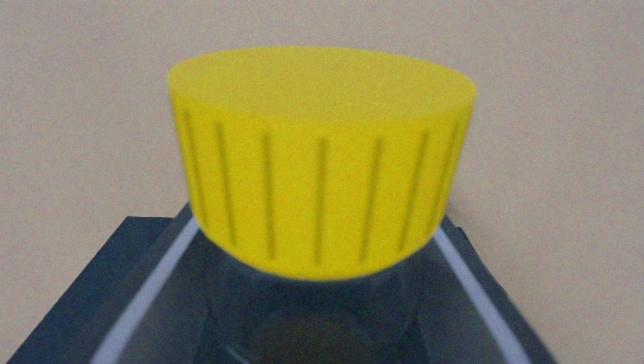

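Call:
move(target={"side": "right", "x": 0.308, "y": -0.422, "z": 1.4240, "quat_wxyz": [0.5, -0.5, -0.5, 0.5]}, min_time_s=0.6)

Scene clock: 225.03 s.
Joint torques (N m): left_arm=[-7.7 14.9 6.42 -0.31 -0.97 1.75 0.08] | right_arm=[-11.19 3.75 -12.01 3.23 0.73 0.91 -0.34]
External joint torques (N m): left_arm=[0.08 0.93 -1.07 -0.29 -0.03 0.03 0.07] | right_arm=[1.67 -0.68 -0.53 -0.35 0.21 0.28 -0.34]
Wrist force (N): left_arm=[0.7 -5.2 1.1] | right_arm=[3.1 5.3 0.2]
Wrist torque (N m): left_arm=[0.20 0.08 -0.09] | right_arm=[-0.29 0.07 -0.18]
Wrist force, peak (N): left_arm=[0.9 -5.4 1.1] | right_arm=[4.3 6.7 0.3]
move: done
base_odometry: x=+3.416 y=+0.494 heading=+0.195
lidar_m: 0.41 0.43 0.59 1.31 2.12 3.11 5.43 3.06 2.42 1.54 0.58 0.43
base_status: not commanded
joint_positions: torso_squat_rad=+0.250 torso_shift_rad=+0.000 torso_pitch_rad=+0.000 torso_yaw_rad=+0.000 left_shoulder_pitch_rad=+0.053 left_shoulder_roll_rad=+2.009 left_shoulder_yaw_rad=-0.724 left_elbow_rad=-2.398 left_forearm_roll_rad=-0.925 left_wrist_pitch_rad=+1.071 left_hand_roll_rad=+1.010 left_gripper_m=+0.080 right_shoulder_pitch_rad=+1.554 right_shoulder_roll_rad=-2.003 right_shoulder_yaw_rad=-1.562 right_elbow_rad=-1.830 right_forearm_roll_rad=-0.027 right_wrist_pitch_rad=+0.343 right_hand_roll_rad=-0.323 right_gripper_m=+0.055 head_pan_rad=+0.000 head_tilt_rad=+0.350
joint_status: all done
wheel_motors_off: 0
motor_effort: left_wheel=+4(4) right_wheel=-3(4)
contact_limits: left_gripper_m 350 mA; right_gripper_m 350 mA
chest: x=-0.2280 y=-0.0002 z=+1.2682 quat_wxyz=(+1.000, +0.000, +0.000, +0.000) (m; base frame)
left_hand: x=+0.1651 y=+0.3850 z=+1.2502 quat_wxyz=(+0.500, +0.500, -0.500, -0.500) (m; base frame)
right_hand: x=+0.3080 y=-0.4222 z=+1.4240 quat_wxyz=(+0.500, -0.500, -0.500, +0.500) (m; base frame)
right_hand_status: reached (checked arc, planned for 0.6 s): 0 mm and 0.1 deg off.
pictures: none

Call:
move(target={"side": "right", "x": 0.308, "y": -0.422, "z": 1.4226, "quat_wxyz": [0.5, -0.5, -0.5, 0.5]}, min_time_s=0.6)

Scene clock: 226.27 s.
Joint torques (N m): left_arm=[-7.94 15.17 6.16 -0.18 -1 1.61 -0.05] | right_arm=[-8.78 3.32 -9.34 2.14 0.17 0.38 0.03]
External joint torques (N m): left_arm=[-0.16 1.2 -1.33 -0.16 -0.06 -0.11 -0.06] | right_arm=[4.08 -1.18 2.14 -1.43 -0.35 -0.27 0.04]
Wrist force (N): left_arm=[0.9 -5.2 1.3] | right_arm=[2.4 -1.5 -1.7]
Wrist torque (N m): left_arm=[0.20 0.11 -0.09] | right_arm=[-0.21 0.08 -0.17]
Wrist force, peak (N): left_arm=[0.7 -5.4 1.0] | right_arm=[3.4 5.4 -0.6]
move: done
base_odometry: x=+3.416 y=+0.494 heading=+0.195
lidar_m: 0.41 0.43 0.59 1.32 2.13 3.11 5.43 3.05 2.43 1.54 0.58 0.43
base_status: not commanded
joint_positions: torso_squat_rad=+0.250 torso_shift_rad=+0.000 torso_pitch_rad=+0.000 torso_yaw_rad=+0.000 left_shoulder_pitch_rad=+0.053 left_shoulder_roll_rad=+2.009 left_shoulder_yaw_rad=-0.724 left_elbow_rad=-2.398 left_forearm_roll_rad=-0.925 left_wrist_pitch_rad=+1.071 left_hand_roll_rad=+1.010 left_gripper_m=+0.080 right_shoulder_pitch_rad=+1.558 right_shoulder_roll_rad=-2.003 right_shoulder_yaw_rad=-1.563 right_elbow_rad=-1.832 right_forearm_roll_rad=-0.013 right_wrist_pitch_rad=+0.345 right_hand_roll_rad=-0.336 right_gripper_m=+0.055 head_pan_rad=+0.000 head_tilt_rad=+0.350
joint_status: all done
wheel_motors_off: 0
motor_effort: left_wheel=+3(4) right_wheel=-2(4)
contact_limits: left_gripper_m 350 mA; right_gripper_m 350 mA
chest: x=-0.2280 y=-0.0002 z=+1.2682 quat_wxyz=(+1.000, +0.000, +0.000, +0.000) (m; base frame)
left_hand: x=+0.1651 y=+0.3850 z=+1.2502 quat_wxyz=(+0.500, +0.500, -0.500, -0.500) (m; base frame)
right_hand: x=+0.3079 y=-0.4222 z=+1.4233 quat_wxyz=(+0.500, -0.500, -0.500, +0.500) (m; base frame)
right_hand_status: reached (checked arc, planned for 0.6 s): 1 mm and 0.1 deg off.
pictures: none


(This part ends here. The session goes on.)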